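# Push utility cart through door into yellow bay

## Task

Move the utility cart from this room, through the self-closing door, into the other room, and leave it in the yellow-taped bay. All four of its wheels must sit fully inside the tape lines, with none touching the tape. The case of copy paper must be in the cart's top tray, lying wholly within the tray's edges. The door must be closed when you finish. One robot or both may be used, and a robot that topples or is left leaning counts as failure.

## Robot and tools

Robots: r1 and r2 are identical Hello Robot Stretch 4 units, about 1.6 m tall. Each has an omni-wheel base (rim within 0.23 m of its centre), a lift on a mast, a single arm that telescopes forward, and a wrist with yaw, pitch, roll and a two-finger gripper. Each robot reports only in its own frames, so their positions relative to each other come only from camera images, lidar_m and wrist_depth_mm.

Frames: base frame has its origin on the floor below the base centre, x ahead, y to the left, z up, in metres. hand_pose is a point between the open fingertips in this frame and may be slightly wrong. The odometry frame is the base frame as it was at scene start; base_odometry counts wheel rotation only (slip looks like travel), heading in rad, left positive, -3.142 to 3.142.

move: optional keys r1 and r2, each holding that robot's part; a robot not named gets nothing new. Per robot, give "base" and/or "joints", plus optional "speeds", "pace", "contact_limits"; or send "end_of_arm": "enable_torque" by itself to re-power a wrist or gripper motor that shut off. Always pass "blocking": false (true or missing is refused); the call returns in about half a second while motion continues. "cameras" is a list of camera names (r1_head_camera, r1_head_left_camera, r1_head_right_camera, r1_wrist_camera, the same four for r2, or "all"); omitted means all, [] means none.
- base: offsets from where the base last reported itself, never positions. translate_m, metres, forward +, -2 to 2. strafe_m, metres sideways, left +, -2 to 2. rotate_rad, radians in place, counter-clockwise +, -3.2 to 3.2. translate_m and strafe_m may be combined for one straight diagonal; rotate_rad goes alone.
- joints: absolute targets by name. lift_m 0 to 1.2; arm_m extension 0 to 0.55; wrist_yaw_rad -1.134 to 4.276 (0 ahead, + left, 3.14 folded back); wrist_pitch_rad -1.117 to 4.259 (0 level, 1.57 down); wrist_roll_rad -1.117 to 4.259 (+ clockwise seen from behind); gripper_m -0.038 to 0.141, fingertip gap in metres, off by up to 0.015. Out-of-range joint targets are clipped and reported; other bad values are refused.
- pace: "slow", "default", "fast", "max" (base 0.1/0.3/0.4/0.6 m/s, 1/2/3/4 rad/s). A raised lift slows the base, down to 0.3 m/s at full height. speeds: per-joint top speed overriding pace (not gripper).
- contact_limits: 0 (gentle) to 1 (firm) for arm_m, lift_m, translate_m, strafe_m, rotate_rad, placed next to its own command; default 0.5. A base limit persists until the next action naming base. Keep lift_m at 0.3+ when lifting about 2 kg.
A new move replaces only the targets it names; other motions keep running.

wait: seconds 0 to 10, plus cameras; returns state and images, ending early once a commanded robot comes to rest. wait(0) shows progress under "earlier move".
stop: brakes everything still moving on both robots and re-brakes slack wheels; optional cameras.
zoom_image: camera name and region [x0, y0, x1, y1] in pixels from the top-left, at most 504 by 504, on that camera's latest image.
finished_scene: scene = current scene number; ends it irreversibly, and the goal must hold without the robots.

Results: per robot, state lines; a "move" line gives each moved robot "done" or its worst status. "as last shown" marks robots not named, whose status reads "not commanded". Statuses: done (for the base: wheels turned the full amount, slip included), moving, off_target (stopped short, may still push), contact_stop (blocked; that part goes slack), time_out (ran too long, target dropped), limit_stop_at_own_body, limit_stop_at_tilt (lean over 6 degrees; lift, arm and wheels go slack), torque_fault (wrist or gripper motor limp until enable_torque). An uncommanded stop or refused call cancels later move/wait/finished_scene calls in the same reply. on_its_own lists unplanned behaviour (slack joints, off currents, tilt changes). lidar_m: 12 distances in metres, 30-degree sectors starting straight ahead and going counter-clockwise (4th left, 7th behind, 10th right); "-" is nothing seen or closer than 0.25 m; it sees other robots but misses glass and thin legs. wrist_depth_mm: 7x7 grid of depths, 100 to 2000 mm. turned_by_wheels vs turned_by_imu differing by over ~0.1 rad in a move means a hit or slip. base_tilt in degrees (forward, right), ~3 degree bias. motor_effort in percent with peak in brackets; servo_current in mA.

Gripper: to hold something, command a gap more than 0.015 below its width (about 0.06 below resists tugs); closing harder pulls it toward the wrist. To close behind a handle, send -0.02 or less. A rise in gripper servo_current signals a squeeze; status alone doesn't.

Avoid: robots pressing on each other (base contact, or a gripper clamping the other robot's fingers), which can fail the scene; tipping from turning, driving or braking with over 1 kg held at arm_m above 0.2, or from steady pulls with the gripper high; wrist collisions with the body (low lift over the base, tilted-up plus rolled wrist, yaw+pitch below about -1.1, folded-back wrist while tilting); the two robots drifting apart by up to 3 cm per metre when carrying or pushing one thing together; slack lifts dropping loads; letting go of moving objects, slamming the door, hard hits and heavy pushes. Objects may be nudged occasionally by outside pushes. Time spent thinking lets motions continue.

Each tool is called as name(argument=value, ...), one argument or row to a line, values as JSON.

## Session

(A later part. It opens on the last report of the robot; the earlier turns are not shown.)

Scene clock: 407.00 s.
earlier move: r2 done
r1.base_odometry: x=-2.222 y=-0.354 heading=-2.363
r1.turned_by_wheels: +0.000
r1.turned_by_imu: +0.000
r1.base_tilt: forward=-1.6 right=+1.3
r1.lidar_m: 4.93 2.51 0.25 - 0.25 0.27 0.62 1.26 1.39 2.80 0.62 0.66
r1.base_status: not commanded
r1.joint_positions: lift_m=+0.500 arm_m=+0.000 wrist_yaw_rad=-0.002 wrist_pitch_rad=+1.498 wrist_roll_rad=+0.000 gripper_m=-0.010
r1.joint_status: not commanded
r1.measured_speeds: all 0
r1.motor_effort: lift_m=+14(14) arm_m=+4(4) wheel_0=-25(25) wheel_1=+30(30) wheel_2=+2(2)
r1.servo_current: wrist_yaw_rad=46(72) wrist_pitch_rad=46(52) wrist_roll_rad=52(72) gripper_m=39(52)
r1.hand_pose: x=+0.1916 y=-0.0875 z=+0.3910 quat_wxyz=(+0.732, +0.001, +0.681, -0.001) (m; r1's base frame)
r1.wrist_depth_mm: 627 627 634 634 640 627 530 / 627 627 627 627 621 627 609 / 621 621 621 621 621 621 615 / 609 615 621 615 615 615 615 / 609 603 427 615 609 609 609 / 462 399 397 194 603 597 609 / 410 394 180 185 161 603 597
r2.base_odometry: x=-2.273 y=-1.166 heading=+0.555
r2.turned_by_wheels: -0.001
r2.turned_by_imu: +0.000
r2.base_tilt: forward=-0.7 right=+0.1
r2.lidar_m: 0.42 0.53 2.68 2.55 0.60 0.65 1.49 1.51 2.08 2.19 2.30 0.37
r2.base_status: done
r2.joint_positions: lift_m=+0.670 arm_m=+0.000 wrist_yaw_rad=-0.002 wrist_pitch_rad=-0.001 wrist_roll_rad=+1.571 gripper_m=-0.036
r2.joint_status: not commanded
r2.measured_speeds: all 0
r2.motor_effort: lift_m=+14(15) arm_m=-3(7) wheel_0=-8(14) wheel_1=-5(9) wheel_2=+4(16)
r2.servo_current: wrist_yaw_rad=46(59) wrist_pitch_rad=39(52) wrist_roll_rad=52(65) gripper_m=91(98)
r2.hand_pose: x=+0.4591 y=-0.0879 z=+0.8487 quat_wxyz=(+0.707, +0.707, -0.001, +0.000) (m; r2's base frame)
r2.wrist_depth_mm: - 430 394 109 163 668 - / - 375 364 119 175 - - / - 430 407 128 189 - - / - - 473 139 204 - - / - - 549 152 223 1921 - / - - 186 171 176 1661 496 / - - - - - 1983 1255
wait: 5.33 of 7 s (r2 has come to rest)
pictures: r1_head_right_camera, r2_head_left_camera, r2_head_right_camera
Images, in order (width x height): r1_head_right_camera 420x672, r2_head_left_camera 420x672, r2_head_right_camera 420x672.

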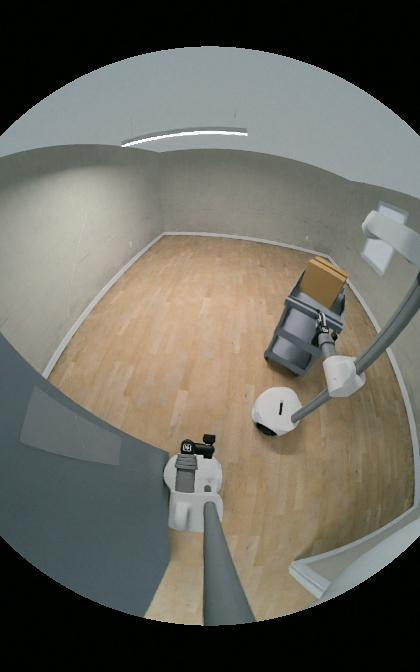

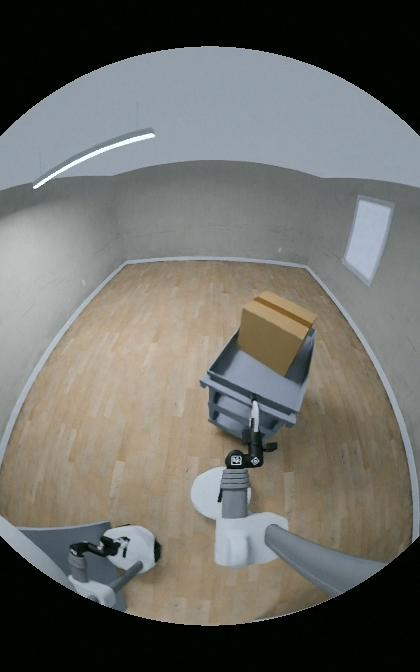

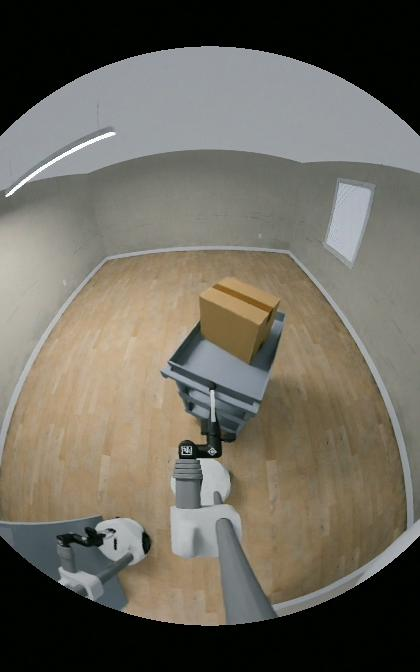

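move(
  r2={"base":{"translate_m":-0.4,"strafe_m":0.07},"pace":"slow"},
  blocking=false,
  cameras=[],
)

wait(
  seconds=7,
  cameras=["r2_head_left_camera","r2_head_right_camera","r1_head_right_camera"],
)

Scene clock: 415.43 s.
move: r2 moving
r1: as last shown
r1.base_tilt: forward=-1.5 right=+1.3
r1.lidar_m: 4.93 2.53 0.25 - 0.25 0.27 0.65 1.25 1.39 2.79 0.62 0.66
r1.motor_effort: lift_m=+14(14) arm_m=+4(4) wheel_0=-24(25) wheel_1=+30(30) wheel_2=+2(2)
r1.servo_current: wrist_yaw_rad=59(59) wrist_pitch_rad=39(46) wrist_roll_rad=46(59) gripper_m=39(52)
r1.wrist_depth_mm: 627 634 627 634 627 634 525 / 627 627 640 627 634 621 580 / 627 627 621 621 621 627 621 / 615 615 615 615 615 621 621 / 603 609 430 609 609 609 603 / 462 397 397 195 609 609 609 / 410 392 180 185 162 597 597
r2.base_odometry: x=-2.284 y=-1.171 heading=+0.554
r2.turned_by_wheels: -0.001
r2.turned_by_imu: -0.001
r2.base_tilt: forward=-0.7 right=+0.1
r2.lidar_m: 0.43 0.52 2.65 2.56 0.61 0.64 1.48 1.52 2.08 2.18 2.28 0.37
r2.base_status: translate_m moving; strafe_m moving
r2.joint_positions: lift_m=+0.670 arm_m=+0.000 wrist_yaw_rad=-0.002 wrist_pitch_rad=-0.001 wrist_roll_rad=+1.571 gripper_m=-0.036
r2.joint_status: not commanded
r2.measured_speeds: translate_m=-0.049 strafe_m=+0.008 rotate_rad=-0.001 lift_m=+0.000 arm_m=+0.000 wrist_yaw_rad=+0.000 wrist_pitch_rad=+0.000 wrist_roll_rad=+0.000
r2.motor_effort: lift_m=+14(14) arm_m=-3(4) wheel_0=-14(15) wheel_1=-8(9) wheel_2=+11(11)
r2.servo_current: wrist_yaw_rad=46(65) wrist_pitch_rad=46(46) wrist_roll_rad=52(59) gripper_m=91(91)
r2.hand_pose: x=+0.4591 y=-0.0879 z=+0.8487 quat_wxyz=(+0.707, +0.707, -0.001, +0.000) (m; r2's base frame)
r2.wrist_depth_mm: - 445 399 111 165 661 - / - 373 370 121 177 - - / - 427 410 130 190 - - / - - 469 140 205 - - / - - 539 153 223 1921 - / - - 185 172 176 1708 500 / - - - - - - 1229
pictures: none
No camera images: "cameras" was empty.

Scene clock: 420.27 s.
earlier move: r2 done
r1.base_odometry: x=-2.222 y=-0.354 heading=-2.363
r1.turned_by_wheels: +0.000
r1.turned_by_imu: +0.000
r1.base_tilt: forward=-1.6 right=+1.2
r1.lidar_m: 4.91 2.55 0.25 - 0.25 0.27 0.64 1.27 1.41 0.34 0.35 0.87
r1.base_status: not commanded
r1.joint_positions: lift_m=+0.500 arm_m=+0.000 wrist_yaw_rad=-0.002 wrist_pitch_rad=+1.498 wrist_roll_rad=+0.000 gripper_m=-0.010
r1.joint_status: not commanded
r1.measured_speeds: all 0
r1.motor_effort: lift_m=+14(14) arm_m=+4(4) wheel_0=-25(25) wheel_1=+29(30) wheel_2=+2(2)
r1.servo_current: wrist_yaw_rad=46(78) wrist_pitch_rad=46(52) wrist_roll_rad=33(78) gripper_m=46(52)
r1.hand_pose: x=+0.1916 y=-0.0875 z=+0.3910 quat_wxyz=(+0.732, +0.001, +0.681, -0.001) (m; r1's base frame)
r1.wrist_depth_mm: 634 627 640 627 627 634 634 / 627 627 621 621 627 627 621 / 621 621 621 627 615 627 627 / 615 615 615 621 615 621 424 / 615 615 433 615 609 569 399 / 462 399 397 194 609 603 399 / 413 394 181 185 161 597 442
r2.base_odometry: x=-2.649 y=-1.317 heading=+0.554
r2.turned_by_wheels: +0.000
r2.turned_by_imu: -0.004
r2.base_tilt: forward=-0.7 right=+0.1
r2.lidar_m: 0.46 3.53 2.59 0.36 0.35 0.96 4.13 1.10 1.53 2.24 0.46 0.32
r2.base_status: done
r2.joint_positions: lift_m=+0.670 arm_m=+0.000 wrist_yaw_rad=-0.012 wrist_pitch_rad=-0.001 wrist_roll_rad=+1.571 gripper_m=-0.036
r2.joint_status: not commanded
r2.measured_speeds: all 0
r2.motor_effort: lift_m=+14(14) arm_m=-3(4) wheel_0=-13(21) wheel_1=-6(11) wheel_2=+1(11)
r2.servo_current: wrist_yaw_rad=72(78) wrist_pitch_rad=46(46) wrist_roll_rad=46(65) gripper_m=98(98)
r2.hand_pose: x=+0.4582 y=-0.0909 z=+0.8487 quat_wxyz=(+0.707, +0.707, -0.005, -0.004) (m; r2's base frame)
r2.wrist_depth_mm: - - - - - - - / - - - - - 113 - / - - - - 144 138 - / - - - - 170 1464 500 / - - - - 221 1708 466 / - - 181 126 178 1618 430 / - - - - - 1808 1229
wait: 4.83 of 7 s (r2 has come to rest)
pictures: r1_head_right_camera, r2_head_left_camera, r2_head_right_camera
Images, in order (width x height): r1_head_right_camera 420x672, r2_head_left_camera 420x672, r2_head_right_camera 420x672.

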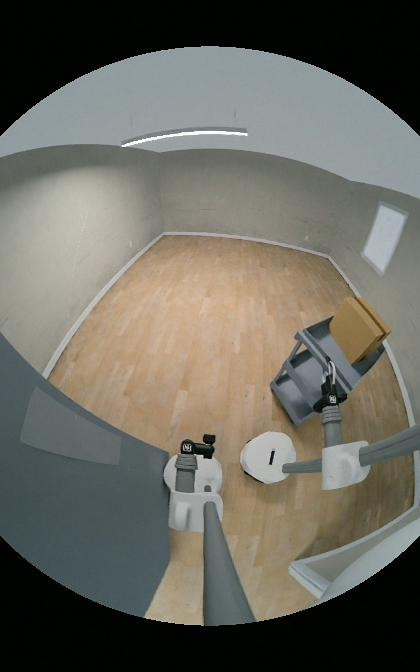

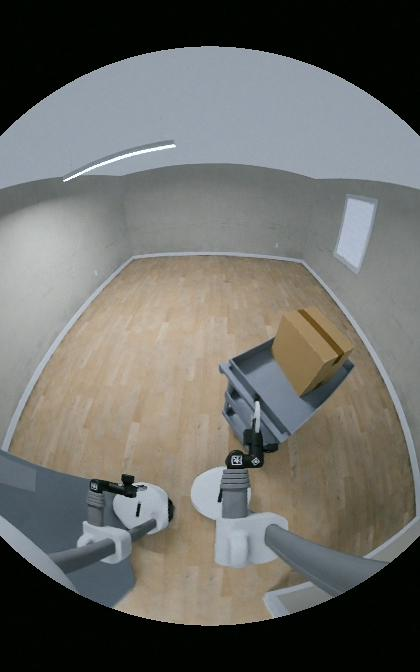

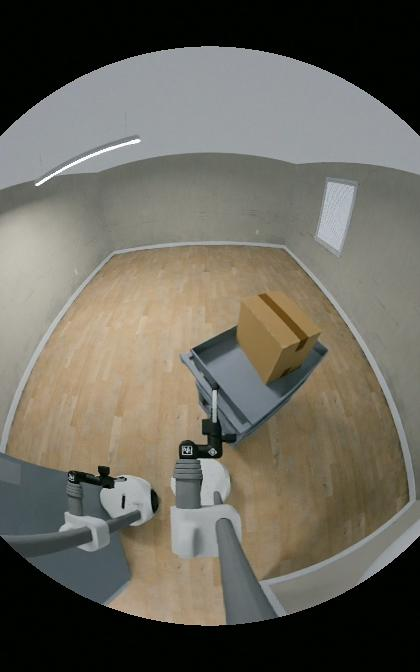

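move(
  r2={"base":{"strafe_m":-0.35,"translate_m":0.03},"pace":"slow"},
  blocking=false,
  cameras=[],
)

wait(
  seconds=7,
  cameras=["r2_head_left_camera","r2_head_right_camera","r1_head_right_camera"],
)

Scene clock: 432.90 s.
move: r2 moving
r1: as last shown
r1.base_tilt: forward=-1.5 right=+1.3
r1.lidar_m: 4.92 2.51 0.25 - 0.25 0.27 0.64 1.26 1.37 0.35 0.38 0.88
r1.motor_effort: lift_m=+14(14) arm_m=+4(4) wheel_0=-24(25) wheel_1=+29(30) wheel_2=+2(2)
r1.servo_current: wrist_yaw_rad=52(65) wrist_pitch_rad=39(52) wrist_roll_rad=33(65) gripper_m=39(46)
r1.wrist_depth_mm: 634 634 627 634 634 634 627 / 627 627 627 627 621 627 627 / 621 615 627 621 627 621 627 / 615 621 615 621 615 615 442 / 609 615 430 609 609 597 433 / 459 399 394 194 603 603 424 / 410 392 181 185 161 591 449
r2.base_odometry: x=-2.642 y=-1.328 heading=+0.553
r2.turned_by_wheels: -0.001
r2.turned_by_imu: +0.000
r2.base_tilt: forward=-0.6 right=+0.1
r2.lidar_m: 0.43 3.52 2.59 0.37 0.37 0.97 4.19 1.11 1.55 2.23 0.50 0.36
r2.base_status: translate_m moving; strafe_m moving
r2.joint_positions: lift_m=+0.670 arm_m=+0.000 wrist_yaw_rad=-0.012 wrist_pitch_rad=-0.001 wrist_roll_rad=+1.571 gripper_m=-0.036
r2.joint_status: not commanded
r2.measured_speeds: translate_m=+0.004 strafe_m=-0.053 rotate_rad=+0.006 lift_m=+0.000 arm_m=+0.000 wrist_yaw_rad=+0.005 wrist_pitch_rad=+0.000 wrist_roll_rad=+0.000
r2.motor_effort: lift_m=+14(14) arm_m=-3(4) wheel_0=+8(12) wheel_1=-9(10) wheel_2=-8(10)
r2.servo_current: wrist_yaw_rad=78(85) wrist_pitch_rad=33(46) wrist_roll_rad=39(59) gripper_m=91(91)
r2.hand_pose: x=+0.4582 y=-0.0908 z=+0.8487 quat_wxyz=(+0.707, +0.707, -0.004, -0.004) (m; r2's base frame)
r2.wrist_depth_mm: - - - - - - - / - - - - - - - / - - - - - - - / - - - - - 1464 504 / - - - - - 1661 469 / - - 180 - 170 1464 433 / - - - - - - 1229
pictures: none
No camera images: "cameras" was empty.

Scene clock: 437.10 s.
earlier move: r2 done
r1.base_odometry: x=-2.222 y=-0.354 heading=-2.363
r1.turned_by_wheels: +0.000
r1.turned_by_imu: +0.000
r1.base_tilt: forward=-1.6 right=+1.3
r1.lidar_m: 4.93 2.54 0.25 - 0.25 0.25 0.64 1.25 1.39 0.69 0.73 4.48
r1.base_status: not commanded
r1.joint_positions: lift_m=+0.500 arm_m=+0.000 wrist_yaw_rad=-0.002 wrist_pitch_rad=+1.498 wrist_roll_rad=+0.000 gripper_m=-0.010
r1.joint_status: not commanded
r1.measured_speeds: all 0
r1.motor_effort: lift_m=+14(14) arm_m=+4(4) wheel_0=-24(25) wheel_1=+29(30) wheel_2=+2(2)
r1.servo_current: wrist_yaw_rad=33(72) wrist_pitch_rad=39(52) wrist_roll_rad=59(65) gripper_m=39(52)
r1.hand_pose: x=+0.1916 y=-0.0875 z=+0.3910 quat_wxyz=(+0.732, +0.001, +0.681, -0.001) (m; r1's base frame)
r1.wrist_depth_mm: 640 640 634 634 627 634 640 / 634 621 634 627 627 615 634 / 615 615 621 627 621 615 621 / 615 615 615 615 615 621 609 / 621 609 427 609 615 603 609 / 459 399 394 194 609 603 609 / 410 394 181 185 161 603 597
r2.base_odometry: x=-2.440 y=-1.599 heading=+0.553
r2.turned_by_wheels: +0.000
r2.turned_by_imu: +0.002
r2.base_tilt: forward=-0.7 right=+0.1
r2.lidar_m: 0.42 4.03 2.98 0.70 0.73 1.36 1.08 1.14 1.56 1.90 0.61 0.34
r2.base_status: done
r2.joint_positions: lift_m=+0.670 arm_m=+0.000 wrist_yaw_rad=+0.003 wrist_pitch_rad=-0.001 wrist_roll_rad=+1.571 gripper_m=-0.036
r2.joint_status: not commanded
r2.measured_speeds: all 0
r2.motor_effort: lift_m=+14(15) arm_m=+4(4) wheel_0=+6(22) wheel_1=-2(10) wheel_2=-8(11)
r2.servo_current: wrist_yaw_rad=46(85) wrist_pitch_rad=39(46) wrist_roll_rad=52(65) gripper_m=91(98)
r2.hand_pose: x=+0.4595 y=-0.0866 z=+0.8487 quat_wxyz=(+0.707, +0.707, +0.001, +0.001) (m; r2's base frame)
r2.wrist_depth_mm: - - - - - - - / - - - - - - - / - - - - - - - / - - - - 162 1499 512 / - - - - 208 1708 473 / - - 179 120 179 1576 436 / - - - - - - 1229
wait: 4.20 of 7 s (r2 has come to rest)
pictures: r1_head_right_camera, r2_head_left_camera, r2_head_right_camera
Images, in order (width x height): r1_head_right_camera 420x672, r2_head_left_camera 420x672, r2_head_right_camera 420x672.

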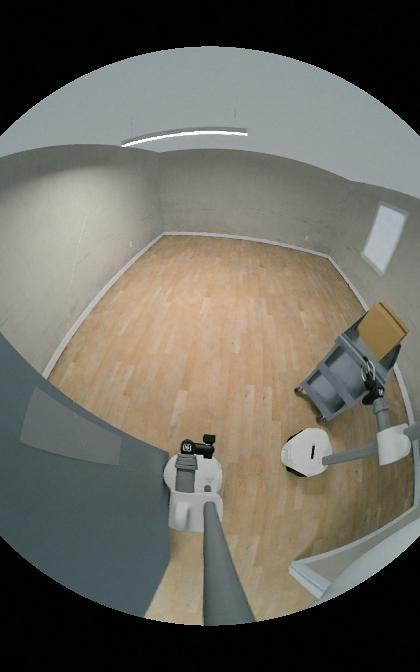

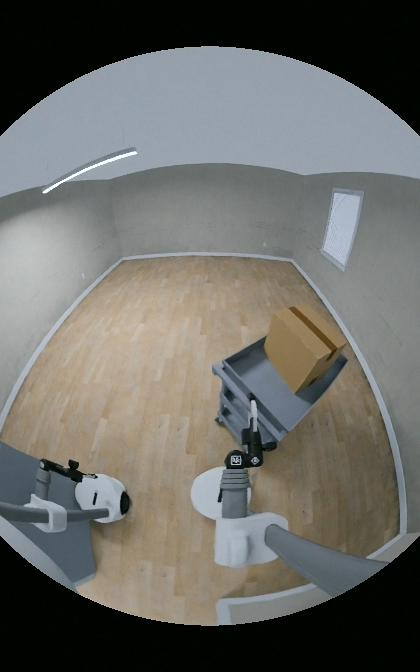

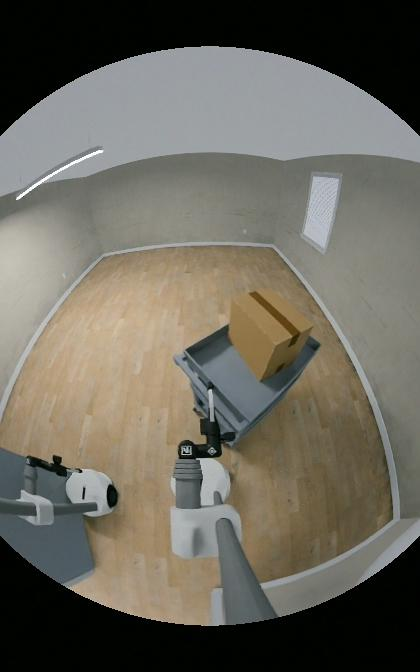

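move(
  r2={"base":{"rotate_rad":-0.8},"pace":"slow"},
  blocking=false,
  cameras=[],
)

wait(
  seconds=4,
  cameras=["r2_head_left_camera"],
)

move(
  r2={"base":{"translate_m":0.3},"pace":"slow"},
  blocking=false,
  cameras=[],
)

wait(
  seconds=6,
  cameras=["r2_head_left_camera","r1_head_right_camera"],
)

Scene clock: 454.60 s.
move: r2 moving
r1: as last shown
r1.lidar_m: 4.93 2.51 0.25 - 0.25 0.25 0.65 1.26 1.41 0.68 0.72 4.47
r1.motor_effort: lift_m=+14(14) arm_m=+4(4) wheel_0=-24(25) wheel_1=+30(30) wheel_2=+2(2)
r1.servo_current: wrist_yaw_rad=59(65) wrist_pitch_rad=46(52) wrist_roll_rad=59(65) gripper_m=46(46)
r1.wrist_depth_mm: 627 634 640 627 634 634 627 / 621 627 621 621 621 634 627 / 621 615 627 621 621 621 615 / 621 615 615 615 621 615 609 / 609 603 430 609 609 609 609 / 462 402 399 194 609 603 603 / 410 392 181 185 161 597 609
r2.base_odometry: x=-2.440 y=-1.599 heading=+0.430
r2.turned_by_wheels: -0.123
r2.turned_by_imu: -0.118
r2.base_tilt: forward=-0.7 right=+0.1
r2.lidar_m: 0.41 4.60 3.08 0.69 0.69 1.29 1.06 1.09 1.42 1.91 1.93 0.35
r2.base_status: rotate_rad moving
r2.joint_positions: lift_m=+0.670 arm_m=+0.000 wrist_yaw_rad=+0.017 wrist_pitch_rad=-0.001 wrist_roll_rad=+1.571 gripper_m=-0.036
r2.joint_status: not commanded
r2.measured_speeds: translate_m=+0.001 strafe_m=+0.002 rotate_rad=-0.481 lift_m=+0.000 arm_m=+0.000 wrist_yaw_rad=+0.030 wrist_pitch_rad=+0.000 wrist_roll_rad=+0.000
r2.motor_effort: lift_m=+14(14) arm_m=+4(4) wheel_0=+19(20) wheel_1=+12(12) wheel_2=+16(16)
r2.servo_current: wrist_yaw_rad=91(91) wrist_pitch_rad=39(46) wrist_roll_rad=39(52) gripper_m=85(91)
r2.hand_pose: x=+0.4607 y=-0.0826 z=+0.8487 quat_wxyz=(+0.707, +0.707, +0.006, +0.006) (m; r2's base frame)
r2.wrist_depth_mm: 322 - - - - 103 - / - 377 - - 118 115 - / - - - - 137 - - / - - - - 163 549 525 / - - - - 200 1708 477 / - - 180 123 179 1708 445 / - - - - - - 1098
pictures: none
No camera images: "cameras" was empty.

Scene clock: 456.17 s.
earlier move: r2 done
r1.base_odometry: x=-2.222 y=-0.354 heading=-2.363
r1.turned_by_wheels: +0.000
r1.turned_by_imu: +0.000
r1.base_tilt: forward=-1.6 right=+1.3
r1.lidar_m: 4.93 2.54 0.25 - 0.25 0.25 0.64 1.24 1.39 0.68 0.73 4.46
r1.base_status: not commanded
r1.joint_positions: lift_m=+0.500 arm_m=+0.000 wrist_yaw_rad=-0.002 wrist_pitch_rad=+1.498 wrist_roll_rad=+0.000 gripper_m=-0.010
r1.joint_status: not commanded
r1.measured_speeds: all 0
r1.motor_effort: lift_m=+14(14) arm_m=+4(4) wheel_0=-24(25) wheel_1=+29(30) wheel_2=+2(2)
r1.servo_current: wrist_yaw_rad=46(65) wrist_pitch_rad=39(52) wrist_roll_rad=39(65) gripper_m=39(52)
r1.hand_pose: x=+0.1916 y=-0.0875 z=+0.3910 quat_wxyz=(+0.732, +0.001, +0.681, -0.001) (m; r1's base frame)
r1.wrist_depth_mm: 627 640 627 634 634 627 634 / 634 627 634 634 627 627 627 / 627 621 609 627 621 615 621 / 621 609 615 609 615 615 615 / 609 609 424 615 615 615 609 / 462 399 397 195 603 609 603 / 410 392 181 185 160 603 597
r2.base_odometry: x=-2.440 y=-1.599 heading=-0.246
r2.turned_by_wheels: -0.676
r2.turned_by_imu: -0.656
r2.base_tilt: forward=-0.6 right=+0.1
r2.lidar_m: 0.36 0.35 4.74 3.28 0.78 0.70 1.20 4.06 1.08 1.27 1.91 0.47
r2.base_status: done
r2.joint_positions: lift_m=+0.670 arm_m=+0.000 wrist_yaw_rad=+0.005 wrist_pitch_rad=-0.001 wrist_roll_rad=+1.571 gripper_m=-0.036
r2.joint_status: not commanded
r2.measured_speeds: all 0
r2.motor_effort: lift_m=+14(14) arm_m=-4(4) wheel_0=+3(21) wheel_1=+3(12) wheel_2=+8(17)
r2.servo_current: wrist_yaw_rad=46(104) wrist_pitch_rad=39(46) wrist_roll_rad=59(59) gripper_m=98(98)
r2.hand_pose: x=+0.4598 y=-0.0859 z=+0.8487 quat_wxyz=(+0.707, +0.707, +0.002, +0.002) (m; r2's base frame)
r2.wrist_depth_mm: - - - 202 266 268 270 / - - - 195 255 1661 1182 / - - - 188 248 1808 - / - - - 183 241 820 - / - 445 442 178 235 809 - / - 449 185 173 175 798 - / - - 449 - - - -
wait: 1.57 of 4 s (r2 has come to rest)
pictures: r2_head_left_camera
Images, in order (width x height): r2_head_left_camera 420x672.

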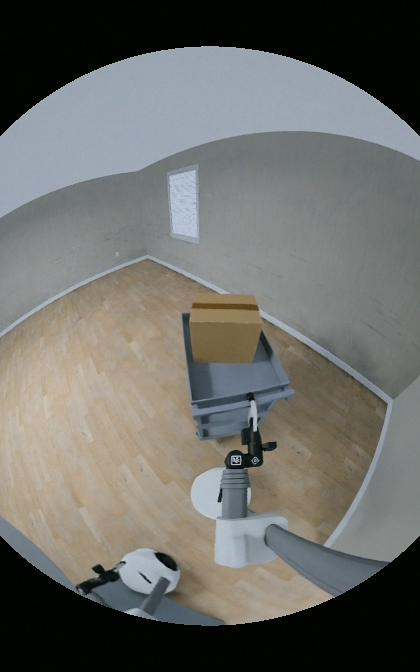

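Scene clock: 456.67 s.
move: r2 moving
r1: as last shown
r1.lidar_m: 4.92 2.54 0.25 - 0.25 0.26 0.64 1.27 1.41 0.70 0.75 4.43
r1.motor_effort: lift_m=+14(14) arm_m=+4(4) wheel_0=-25(25) wheel_1=+29(30) wheel_2=+2(2)
r1.servo_current: wrist_yaw_rad=46(72) wrist_pitch_rad=46(46) wrist_roll_rad=46(52) gripper_m=39(46)
r1.wrist_depth_mm: 634 640 634 627 634 634 634 / 621 627 627 627 621 627 627 / 621 621 615 621 621 627 609 / 615 621 615 615 621 621 615 / 603 609 430 609 609 609 615 / 459 399 397 194 603 609 609 / 413 394 181 185 161 603 603
r2.base_odometry: x=-2.428 y=-1.602 heading=-0.246
r2.turned_by_wheels: +0.000
r2.turned_by_imu: +0.000
r2.base_tilt: forward=-0.7 right=+0.1
r2.lidar_m: 0.33 0.35 4.69 3.32 0.79 0.70 1.19 4.06 1.09 1.28 1.89 0.44
r2.base_status: translate_m moving
r2.joint_positions: lift_m=+0.670 arm_m=+0.000 wrist_yaw_rad=+0.001 wrist_pitch_rad=-0.001 wrist_roll_rad=+1.571 gripper_m=-0.036
r2.joint_status: not commanded
r2.measured_speeds: translate_m=+0.049 strafe_m=-0.001 rotate_rad=-0.005 lift_m=+0.000 arm_m=+0.000 wrist_yaw_rad=-0.031 wrist_pitch_rad=+0.000 wrist_roll_rad=+0.000
r2.motor_effort: lift_m=+14(14) arm_m=+0(4) wheel_0=+12(12) wheel_1=+9(9) wheel_2=-13(13)
r2.servo_current: wrist_yaw_rad=39(52) wrist_pitch_rad=39(46) wrist_roll_rad=46(59) gripper_m=91(91)
r2.hand_pose: x=+0.4593 y=-0.0872 z=+0.8487 quat_wxyz=(+0.707, +0.707, +0.000, +0.001) (m; r2's base frame)
r2.wrist_depth_mm: - - - 205 267 273 272 / - - - 197 259 1576 1205 / - - - 189 250 1808 530 / - - - 182 241 798 - / - 449 442 177 233 820 - / - 445 183 171 176 788 - / - 445 442 - - - -
pictures: none
No camera images: "cameras" was empty.

Scene clock: 460.47 s.
earlier move: r2 done
r1.base_odometry: x=-2.222 y=-0.354 heading=-2.363
r1.turned_by_wheels: +0.000
r1.turned_by_imu: +0.000
r1.base_tilt: forward=-1.6 right=+1.3
r1.lidar_m: 4.94 2.53 0.25 - 0.25 0.25 0.63 1.26 1.39 0.94 0.97 4.45
r1.base_status: not commanded
r1.joint_positions: lift_m=+0.500 arm_m=+0.000 wrist_yaw_rad=-0.002 wrist_pitch_rad=+1.498 wrist_roll_rad=+0.000 gripper_m=-0.010
r1.joint_status: not commanded
r1.measured_speeds: all 0
r1.motor_effort: lift_m=+14(14) arm_m=+4(4) wheel_0=-24(25) wheel_1=+29(30) wheel_2=+2(2)
r1.servo_current: wrist_yaw_rad=33(78) wrist_pitch_rad=46(46) wrist_roll_rad=33(65) gripper_m=39(52)
r1.hand_pose: x=+0.1916 y=-0.0875 z=+0.3910 quat_wxyz=(+0.732, +0.001, +0.681, -0.001) (m; r1's base frame)
r1.wrist_depth_mm: 627 634 634 640 634 640 627 / 627 621 634 621 621 627 627 / 627 621 621 621 615 621 627 / 609 615 621 615 615 615 615 / 609 609 427 615 609 615 609 / 459 399 394 194 597 603 603 / 410 394 181 185 161 597 603
r2.base_odometry: x=-2.149 y=-1.672 heading=-0.246
r2.turned_by_wheels: -0.001
r2.turned_by_imu: -0.003
r2.base_tilt: forward=-0.7 right=+0.1
r2.lidar_m: 0.36 0.37 4.50 3.55 3.06 0.98 1.07 1.27 1.30 1.54 1.70 0.44
r2.base_status: done
r2.joint_positions: lift_m=+0.670 arm_m=+0.000 wrist_yaw_rad=-0.010 wrist_pitch_rad=-0.001 wrist_roll_rad=+1.571 gripper_m=-0.036
r2.joint_status: not commanded
r2.measured_speeds: all 0
r2.motor_effort: lift_m=+14(15) arm_m=+4(5) wheel_0=-1(12) wheel_1=+4(9) wheel_2=-10(19)
r2.servo_current: wrist_yaw_rad=52(78) wrist_pitch_rad=39(52) wrist_roll_rad=52(65) gripper_m=78(98)
r2.hand_pose: x=+0.4584 y=-0.0903 z=+0.8487 quat_wxyz=(+0.707, +0.707, -0.004, -0.003) (m; r2's base frame)
r2.wrist_depth_mm: - - - 200 265 271 271 / - - - 193 254 1464 1229 / - - - 186 246 1430 - / - - 445 180 239 798 - / - 449 442 177 232 809 - / - 445 183 170 170 798 - / - - 445 - 220 - -
wait: 3.80 of 6 s (r2 has come to rest)
pictures: r1_head_right_camera, r2_head_left_camera
Images, in order (width x height): r1_head_right_camera 420x672, r2_head_left_camera 420x672.

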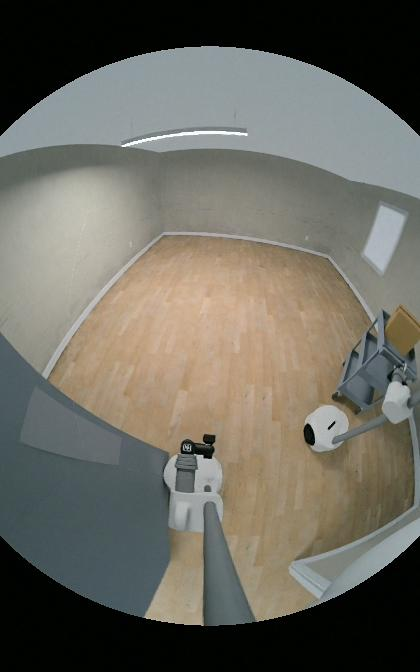

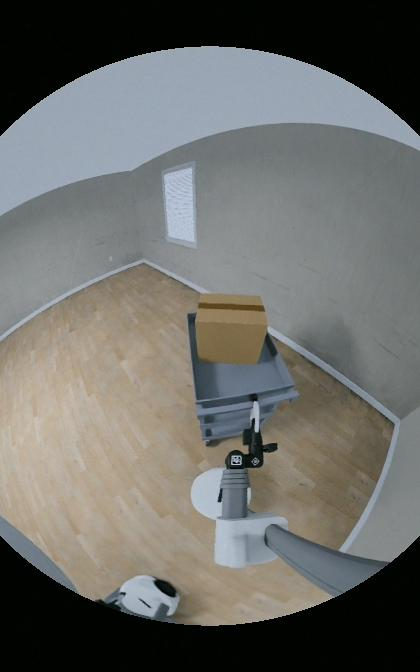

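move(
  r2={"base":{"strafe_m":-0.45},"pace":"slow"},
  blocking=false,
  cameras=[],
)

wait(
  seconds=7,
  cameras=[],
)

move(
  r2={"base":{"rotate_rad":0.85},"pace":"slow"},
  blocking=false,
  cameras=[],
)

wait(
  seconds=4,
  cameras=["r2_head_left_camera","r1_head_right_camera"],
)

Scene clock: 473.10 s.
move: r2 moving
r1: as last shown
r1.base_tilt: forward=-1.6 right=+1.2
r1.lidar_m: 4.93 2.53 0.25 - 0.25 0.27 0.63 1.26 1.41 0.97 0.96 4.50
r1.motor_effort: lift_m=+14(14) arm_m=+4(4) wheel_0=-25(25) wheel_1=+29(30) wheel_2=+2(2)
r1.servo_current: wrist_yaw_rad=52(65) wrist_pitch_rad=39(46) wrist_roll_rad=33(52) gripper_m=39(52)
r1.wrist_depth_mm: 640 634 634 627 634 640 634 / 627 627 627 627 627 627 627 / 621 615 627 621 621 621 621 / 615 615 615 615 615 615 621 / 609 609 430 609 609 609 609 / 455 399 394 194 609 603 609 / 407 392 181 185 161 603 597
r2.base_odometry: x=-2.153 y=-1.686 heading=-0.246
r2.turned_by_wheels: +0.000
r2.turned_by_imu: +0.001
r2.base_tilt: forward=-0.7 right=+0.0
r2.lidar_m: 0.34 0.36 4.53 3.60 3.07 0.96 1.10 1.29 1.29 1.50 1.67 0.45
r2.base_status: strafe_m moving
r2.joint_positions: lift_m=+0.670 arm_m=+0.000 wrist_yaw_rad=-0.004 wrist_pitch_rad=-0.001 wrist_roll_rad=+1.571 gripper_m=-0.036
r2.joint_status: not commanded
r2.measured_speeds: translate_m=+0.000 strafe_m=-0.056 rotate_rad=+0.001 lift_m=+0.000 arm_m=+0.000 wrist_yaw_rad=+0.051 wrist_pitch_rad=+0.000 wrist_roll_rad=+0.000
r2.motor_effort: lift_m=+14(14) arm_m=+4(4) wheel_0=+13(13) wheel_1=-8(8) wheel_2=-3(9)
r2.servo_current: wrist_yaw_rad=39(72) wrist_pitch_rad=46(46) wrist_roll_rad=46(59) gripper_m=91(91)
r2.hand_pose: x=+0.4589 y=-0.0886 z=+0.8487 quat_wxyz=(+0.707, +0.707, -0.002, -0.001) (m; r2's base frame)
r2.wrist_depth_mm: - - - 199 265 268 267 / - - - 192 255 1464 1205 / - - - 186 246 1464 - / - - 442 181 239 831 - / - 445 442 176 234 820 - / - 449 184 171 177 798 - / - - 449 - 221 - -
pictures: none
No camera images: "cameras" was empty.

Scene clock: 478.27 s.
earlier move: r2 done
r1.base_odometry: x=-2.222 y=-0.354 heading=-2.363
r1.turned_by_wheels: +0.000
r1.turned_by_imu: +0.000
r1.base_tilt: forward=-1.6 right=+1.3
r1.lidar_m: 4.94 2.55 0.25 - 0.25 0.26 0.65 1.24 1.41 1.18 1.62 4.47
r1.base_status: not commanded
r1.joint_positions: lift_m=+0.500 arm_m=+0.000 wrist_yaw_rad=-0.002 wrist_pitch_rad=+1.498 wrist_roll_rad=+0.000 gripper_m=-0.010
r1.joint_status: not commanded
r1.measured_speeds: all 0
r1.motor_effort: lift_m=+14(14) arm_m=+4(4) wheel_0=-24(25) wheel_1=+29(30) wheel_2=+2(2)
r1.servo_current: wrist_yaw_rad=39(72) wrist_pitch_rad=46(52) wrist_roll_rad=52(72) gripper_m=46(52)
r1.hand_pose: x=+0.1916 y=-0.0875 z=+0.3910 quat_wxyz=(+0.732, +0.001, +0.681, -0.001) (m; r1's base frame)
r1.wrist_depth_mm: 627 634 627 627 627 640 627 / 627 627 627 627 621 627 627 / 621 621 621 621 621 621 621 / 621 615 609 609 615 609 609 / 609 609 430 615 609 615 615 / 459 399 399 194 603 603 603 / 407 394 180 185 161 597 603
r2.base_odometry: x=-2.259 y=-2.108 heading=-0.246
r2.turned_by_wheels: +0.000
r2.turned_by_imu: +0.005
r2.base_tilt: forward=-0.7 right=+0.0
r2.lidar_m: 0.27 0.26 4.81 3.89 1.29 1.20 1.74 0.98 0.97 1.14 1.37 0.46
r2.base_status: done
r2.joint_positions: lift_m=+0.670 arm_m=+0.000 wrist_yaw_rad=+0.009 wrist_pitch_rad=-0.001 wrist_roll_rad=+1.571 gripper_m=-0.036
r2.joint_status: not commanded
r2.measured_speeds: all 0
r2.motor_effort: lift_m=+14(14) arm_m=-3(4) wheel_0=+8(16) wheel_1=-4(8) wheel_2=+3(9)
r2.servo_current: wrist_yaw_rad=59(78) wrist_pitch_rad=33(46) wrist_roll_rad=46(59) gripper_m=85(98)
r2.hand_pose: x=+0.4601 y=-0.0847 z=+0.8487 quat_wxyz=(+0.707, +0.707, +0.003, +0.004) (m; r2's base frame)
r2.wrist_depth_mm: - - - - - - - / - - - 301 - - 1138 / - - - 252 340 351 349 / - - - 211 283 1537 1308 / - - - 191 251 1756 517 / - - 189 167 177 723 - / - 399 404 - 206 - -
wait: 5.17 of 7 s (r2 has come to rest)
pictures: none
No camera images: "cameras" was empty.

Scene clock: 478.77 s.
move: r2 moving
r1: as last shown
r1.lidar_m: 4.91 2.52 0.25 - 0.25 0.25 0.63 1.27 1.41 1.20 1.59 4.49
r1.servo_current: wrist_yaw_rad=52(65) wrist_pitch_rad=39(46) wrist_roll_rad=52(52) gripper_m=39(46)
r1.wrist_depth_mm: 634 634 634 640 634 627 634 / 627 627 627 627 627 627 627 / 621 615 621 621 615 621 615 / 615 621 615 609 621 621 615 / 615 609 430 609 615 609 609 / 462 399 394 195 609 609 603 / 413 392 180 185 161 603 597
r2.base_odometry: x=-2.259 y=-2.108 heading=-0.123
r2.turned_by_wheels: +0.123
r2.turned_by_imu: +0.115
r2.base_tilt: forward=-0.7 right=+0.1
r2.lidar_m: 0.25 0.27 4.85 3.70 1.21 1.23 1.08 0.99 0.99 1.24 1.37 0.47
r2.base_status: rotate_rad moving
r2.joint_positions: lift_m=+0.670 arm_m=+0.000 wrist_yaw_rad=-0.018 wrist_pitch_rad=-0.001 wrist_roll_rad=+1.571 gripper_m=-0.036
r2.joint_status: not commanded
r2.measured_speeds: translate_m=+0.002 strafe_m=-0.001 rotate_rad=+0.479 lift_m=+0.000 arm_m=+0.000 wrist_yaw_rad=-0.054 wrist_pitch_rad=+0.000 wrist_roll_rad=+0.000
r2.motor_effort: lift_m=+14(14) arm_m=-3(4) wheel_0=-9(14) wheel_1=-10(10) wheel_2=-20(20)
r2.servo_current: wrist_yaw_rad=104(104) wrist_pitch_rad=39(52) wrist_roll_rad=39(52) gripper_m=91(91)
r2.hand_pose: x=+0.4577 y=-0.0925 z=+0.8487 quat_wxyz=(+0.707, +0.707, -0.007, -0.006) (m; r2's base frame)
r2.wrist_depth_mm: - - - 291 - - - / - - - 279 - - 1138 / - - - 239 330 342 1138 / - - - 208 273 1576 1229 / - - - 184 237 1808 544 / - 436 184 162 179 741 - / - 402 402 - 199 - -
pictures: none
No camera images: "cameras" was empty.

Scene clock: 480.40 s.
earlier move: r2 done
r1.base_odometry: x=-2.222 y=-0.354 heading=-2.363
r1.turned_by_wheels: +0.000
r1.turned_by_imu: +0.000
r1.base_tilt: forward=-1.5 right=+1.3
r1.lidar_m: 4.91 2.54 0.25 - 0.25 0.27 0.62 1.25 1.42 1.19 1.43 4.47
r1.base_status: not commanded
r1.joint_positions: lift_m=+0.500 arm_m=+0.000 wrist_yaw_rad=-0.002 wrist_pitch_rad=+1.498 wrist_roll_rad=+0.000 gripper_m=-0.010
r1.joint_status: not commanded
r1.measured_speeds: all 0
r1.motor_effort: lift_m=+14(14) arm_m=+4(4) wheel_0=-25(25) wheel_1=+29(30) wheel_2=+2(2)
r1.servo_current: wrist_yaw_rad=59(65) wrist_pitch_rad=39(46) wrist_roll_rad=46(65) gripper_m=39(52)
r1.hand_pose: x=+0.1916 y=-0.0875 z=+0.3910 quat_wxyz=(+0.732, +0.001, +0.681, -0.001) (m; r1's base frame)
r1.wrist_depth_mm: 634 634 634 640 627 640 634 / 627 634 627 627 621 621 627 / 627 627 621 621 621 621 621 / 615 621 621 621 609 615 621 / 609 603 430 609 621 609 609 / 455 402 394 194 615 603 609 / 410 392 181 185 161 603 603
r2.base_odometry: x=-2.259 y=-2.108 heading=+0.604
r2.turned_by_wheels: +0.726
r2.turned_by_imu: +0.667
r2.base_tilt: forward=-0.6 right=+0.1
r2.lidar_m: 0.45 4.73 3.50 1.24 1.65 1.03 0.98 1.05 1.43 1.37 1.44 0.37
r2.base_status: done
r2.joint_positions: lift_m=+0.670 arm_m=+0.000 wrist_yaw_rad=-0.003 wrist_pitch_rad=-0.001 wrist_roll_rad=+1.571 gripper_m=-0.036
r2.joint_status: not commanded
r2.measured_speeds: all 0
r2.motor_effort: lift_m=+14(14) arm_m=-4(4) wheel_0=-4(18) wheel_1=-5(10) wheel_2=-3(25)
r2.servo_current: wrist_yaw_rad=46(117) wrist_pitch_rad=39(52) wrist_roll_rad=46(59) gripper_m=91(98)
r2.hand_pose: x=+0.4591 y=-0.0883 z=+0.8487 quat_wxyz=(+0.707, +0.707, -0.001, -0.001) (m; r2's base frame)
r2.wrist_depth_mm: - 389 364 104 157 - - / - 370 357 112 169 - - / - 433 410 120 184 - - / - - 469 134 200 - - / - - - 147 222 1921 - / - - 185 165 176 1708 504 / - - - - - - 1229
wait: 1.63 of 4 s (r2 has come to rest)
pictures: r1_head_right_camera, r2_head_left_camera
Images, in order (width x height): r1_head_right_camera 420x672, r2_head_left_camera 420x672.

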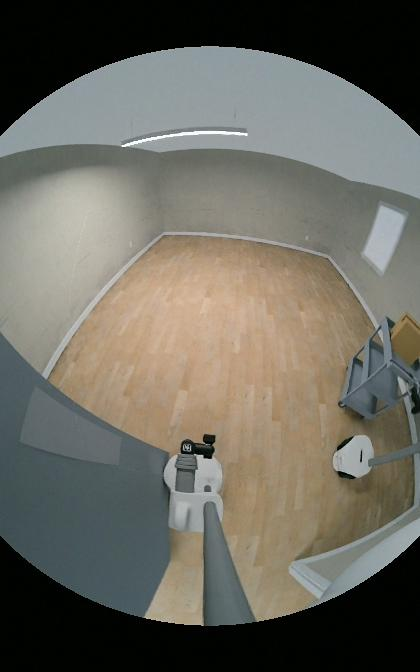

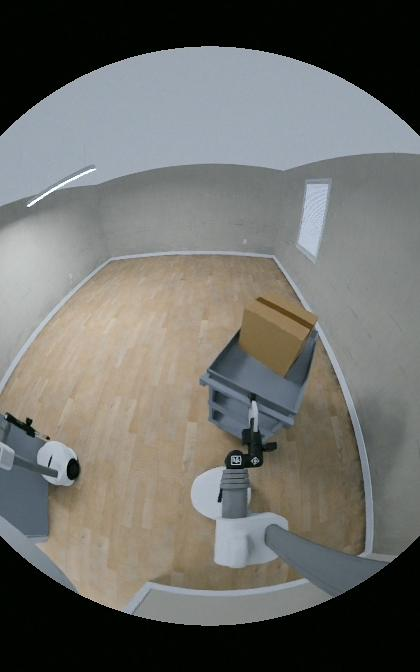

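move(
  r2={"base":{"strafe_m":-0.4,"translate_m":0.05},"pace":"slow"},
  blocking=false,
  cameras=[],
)

wait(
  seconds=7,
  cameras=[],
)

move(
  r2={"base":{"rotate_rad":0.65},"pace":"slow"},
  blocking=false,
  cameras=[],
)

wait(
  seconds=4,
  cameras=["r2_head_left_camera","r1_head_right_camera"],
)

Scene clock: 486.90 s.
move: r2 moving
r1: as last shown
r1.base_tilt: forward=-1.6 right=+1.3
r1.lidar_m: 4.92 2.51 0.25 - 0.25 0.27 0.64 1.26 1.37 1.23 1.43 4.45
r1.servo_current: wrist_yaw_rad=59(72) wrist_pitch_rad=46(46) wrist_roll_rad=52(65) gripper_m=39(46)
r1.wrist_depth_mm: 634 627 640 627 634 627 621 / 627 634 621 627 627 621 640 / 627 627 621 627 615 615 627 / 615 609 609 615 621 621 615 / 603 615 427 609 609 609 609 / 459 397 394 194 615 609 603 / 407 389 180 185 161 603 603
r2.base_odometry: x=-2.250 y=-2.118 heading=+0.603
r2.turned_by_wheels: +0.000
r2.turned_by_imu: +0.001
r2.base_tilt: forward=-0.7 right=+0.1
r2.lidar_m: 0.41 0.52 3.53 1.24 1.65 1.03 0.97 1.01 1.39 1.35 1.42 0.36
r2.base_status: translate_m moving; strafe_m moving
r2.joint_positions: lift_m=+0.670 arm_m=+0.000 wrist_yaw_rad=+0.000 wrist_pitch_rad=-0.001 wrist_roll_rad=+1.571 gripper_m=-0.036
r2.joint_status: not commanded
r2.measured_speeds: translate_m=+0.006 strafe_m=-0.052 rotate_rad=+0.003 lift_m=+0.000 arm_m=+0.000 wrist_yaw_rad=+0.010 wrist_pitch_rad=+0.000 wrist_roll_rad=+0.000
r2.motor_effort: lift_m=+14(14) arm_m=-4(4) wheel_0=+12(12) wheel_1=-6(9) wheel_2=-7(7)
r2.servo_current: wrist_yaw_rad=46(52) wrist_pitch_rad=39(46) wrist_roll_rad=46(52) gripper_m=91(98)
r2.hand_pose: x=+0.4593 y=-0.0874 z=+0.8487 quat_wxyz=(+0.707, +0.707, +0.000, +0.000) (m; r2's base frame)
r2.wrist_depth_mm: - 387 382 102 154 - - / - 370 353 109 166 - - / - 430 407 117 184 - - / - - 466 131 199 - - / - - - 145 218 1921 - / - - 185 162 177 1661 508 / - - - - - - 1205
pictures: none
No camera images: "cameras" was empty.

Scene clock: 491.63 s.
earlier move: r2 done
r1.base_odometry: x=-2.222 y=-0.354 heading=-2.363
r1.turned_by_wheels: +0.000
r1.turned_by_imu: +0.000
r1.base_tilt: forward=-1.6 right=+1.3
r1.lidar_m: 4.93 2.54 0.25 - 0.25 0.25 0.66 1.26 1.39 1.58 1.75 4.49
r1.base_status: not commanded
r1.joint_positions: lift_m=+0.500 arm_m=+0.000 wrist_yaw_rad=-0.002 wrist_pitch_rad=+1.498 wrist_roll_rad=+0.000 gripper_m=-0.010
r1.joint_status: not commanded
r1.measured_speeds: all 0
r1.motor_effort: lift_m=+14(14) arm_m=+4(4) wheel_0=-24(25) wheel_1=+29(30) wheel_2=+2(2)
r1.servo_current: wrist_yaw_rad=46(72) wrist_pitch_rad=39(59) wrist_roll_rad=39(78) gripper_m=39(52)
r1.hand_pose: x=+0.1916 y=-0.0875 z=+0.3910 quat_wxyz=(+0.732, +0.001, +0.681, -0.001) (m; r1's base frame)
r1.wrist_depth_mm: 627 640 640 627 627 627 627 / 634 627 627 621 627 627 627 / 627 621 621 627 615 621 621 / 615 615 609 621 615 615 615 / 609 609 430 615 609 609 615 / 462 399 397 195 609 603 603 / 410 392 181 185 160 609 597
r2.base_odometry: x=-1.991 y=-2.409 heading=+0.604
r2.turned_by_wheels: +0.000
r2.turned_by_imu: +0.003
r2.base_tilt: forward=-0.7 right=+0.1
r2.lidar_m: 0.41 0.44 3.94 1.63 2.04 1.08 1.04 1.08 0.99 0.97 1.00 0.42
r2.base_status: done
r2.joint_positions: lift_m=+0.670 arm_m=+0.000 wrist_yaw_rad=+0.006 wrist_pitch_rad=-0.001 wrist_roll_rad=+1.571 gripper_m=-0.036
r2.joint_status: not commanded
r2.measured_speeds: all 0
r2.motor_effort: lift_m=+14(14) arm_m=+4(4) wheel_0=+7(19) wheel_1=-6(9) wheel_2=-2(9)
r2.servo_current: wrist_yaw_rad=52(65) wrist_pitch_rad=46(46) wrist_roll_rad=46(65) gripper_m=91(98)
r2.hand_pose: x=+0.4598 y=-0.0858 z=+0.8487 quat_wxyz=(+0.707, +0.707, +0.002, +0.002) (m; r2's base frame)
r2.wrist_depth_mm: - - - 151 205 1708 1182 / - - - 208 210 788 - / - 466 418 158 215 798 - / - 449 439 163 220 809 - / - - 462 167 226 - - / - - 186 170 178 - - / - - - - 237 - 517
wait: 4.73 of 7 s (r2 has come to rest)
pictures: none
No camera images: "cameras" was empty.

Scene clock: 492.13 s.
move: r2 moving
r1: as last shown
r1.lidar_m: 4.92 2.54 0.25 - 0.25 0.26 0.63 1.24 1.40 1.59 1.72 4.48
r1.servo_current: wrist_yaw_rad=52(52) wrist_pitch_rad=39(46) wrist_roll_rad=46(59) gripper_m=46(46)
r1.wrist_depth_mm: 634 634 634 634 640 640 634 / 634 627 627 621 627 627 615 / 627 615 627 627 621 615 621 / 615 615 621 615 615 615 615 / 609 609 430 609 609 615 615 / 462 399 397 194 597 609 609 / 410 392 180 185 161 597 597
r2.base_odometry: x=-1.991 y=-2.409 heading=+0.727
r2.turned_by_wheels: +0.124
r2.turned_by_imu: +0.120
r2.base_tilt: forward=-0.7 right=+0.1
r2.lidar_m: 0.42 0.48 3.81 1.63 1.32 1.05 1.03 1.14 0.99 0.96 1.06 0.38
r2.base_status: rotate_rad moving
r2.joint_positions: lift_m=+0.670 arm_m=+0.000 wrist_yaw_rad=-0.012 wrist_pitch_rad=-0.001 wrist_roll_rad=+1.571 gripper_m=-0.036
r2.joint_status: not commanded
r2.measured_speeds: translate_m=+0.001 strafe_m=+0.001 rotate_rad=+0.484 lift_m=+0.000 arm_m=+0.000 wrist_yaw_rad=-0.032 wrist_pitch_rad=+0.000 wrist_roll_rad=+0.000
r2.motor_effort: lift_m=+14(14) arm_m=+3(4) wheel_0=-16(16) wheel_1=-8(9) wheel_2=-16(16)
r2.servo_current: wrist_yaw_rad=65(65) wrist_pitch_rad=46(46) wrist_roll_rad=52(59) gripper_m=85(91)
r2.hand_pose: x=+0.4582 y=-0.0908 z=+0.8487 quat_wxyz=(+0.707, +0.707, -0.004, -0.004) (m; r2's base frame)
r2.wrist_depth_mm: - - - 141 195 1618 - / - - 580 147 202 768 - / - 418 413 151 209 798 - / - 455 439 159 216 788 - / - - 477 165 226 - - / - - 186 170 178 - - / - - - - - - 500
pictures: none
No camera images: "cameras" was empty.

Scene clock: 493.63 s.
earlier move: r2 done
r1.base_odometry: x=-2.222 y=-0.354 heading=-2.363
r1.turned_by_wheels: +0.000
r1.turned_by_imu: +0.000
r1.base_tilt: forward=-1.6 right=+1.3
r1.lidar_m: 4.94 2.54 0.25 - 0.25 0.25 0.66 1.26 1.41 1.59 1.55 4.47
r1.base_status: not commanded
r1.joint_positions: lift_m=+0.500 arm_m=+0.000 wrist_yaw_rad=-0.002 wrist_pitch_rad=+1.498 wrist_roll_rad=+0.000 gripper_m=-0.010
r1.joint_status: not commanded
r1.measured_speeds: all 0
r1.motor_effort: lift_m=+14(14) arm_m=+4(4) wheel_0=-24(25) wheel_1=+29(30) wheel_2=+2(2)
r1.servo_current: wrist_yaw_rad=46(65) wrist_pitch_rad=46(52) wrist_roll_rad=52(65) gripper_m=39(46)
r1.hand_pose: x=+0.1916 y=-0.0875 z=+0.3910 quat_wxyz=(+0.732, +0.001, +0.681, -0.001) (m; r1's base frame)
r1.wrist_depth_mm: 627 634 634 627 640 634 634 / 634 627 621 627 621 627 627 / 627 627 621 615 627 621 615 / 615 615 615 615 615 615 609 / 603 609 430 615 609 609 603 / 459 399 394 195 603 609 603 / 407 389 180 185 160 597 597
r2.base_odometry: x=-1.991 y=-2.409 heading=+1.251
r2.turned_by_wheels: +0.524
r2.turned_by_imu: +0.507
r2.base_tilt: forward=-0.7 right=+0.1
r2.lidar_m: 0.48 3.82 1.61 1.31 1.06 1.03 1.16 0.99 0.95 1.06 0.39 0.31
r2.base_status: done
r2.joint_positions: lift_m=+0.670 arm_m=+0.000 wrist_yaw_rad=-0.021 wrist_pitch_rad=-0.001 wrist_roll_rad=+1.571 gripper_m=-0.036
r2.joint_status: not commanded
r2.measured_speeds: all 0
r2.on_its_own: wrist_yaw_rad is at rest, and its servo_current (124 mA) is outside its rest range (0 to 104 mA)
r2.motor_effort: lift_m=+14(14) arm_m=+4(5) wheel_0=-9(22) wheel_1=-8(10) wheel_2=-13(16)
r2.servo_current: wrist_yaw_rad=124(137) wrist_pitch_rad=33(46) wrist_roll_rad=39(65) gripper_m=91(98)
r2.hand_pose: x=+0.4573 y=-0.0936 z=+0.8487 quat_wxyz=(+0.707, +0.707, -0.008, -0.007) (m; r2's base frame)
r2.wrist_depth_mm: - - - - - - - / - - - - - - - / - - - - - - - / - - - - - 1576 492 / - - - - - 1661 462 / - - - - 170 404 1098 / - - - - - 1808 1255
wait: 1.50 of 4 s (r2 has come to rest)
pictures: r1_head_right_camera, r2_head_left_camera
Images, in order (width x height): r1_head_right_camera 420x672, r2_head_left_camera 420x672.

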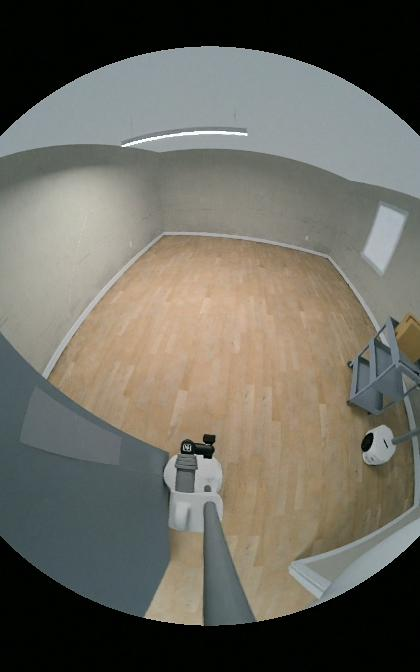

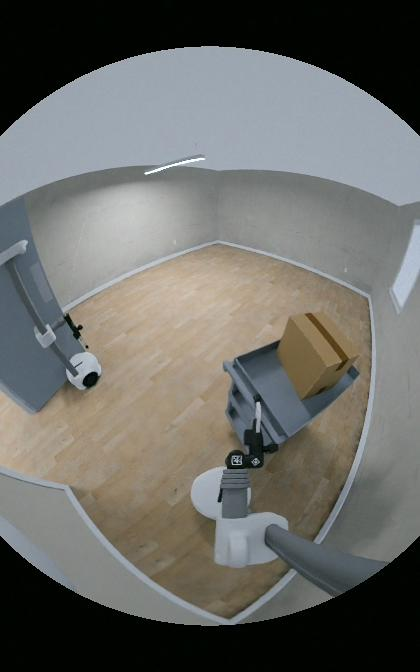

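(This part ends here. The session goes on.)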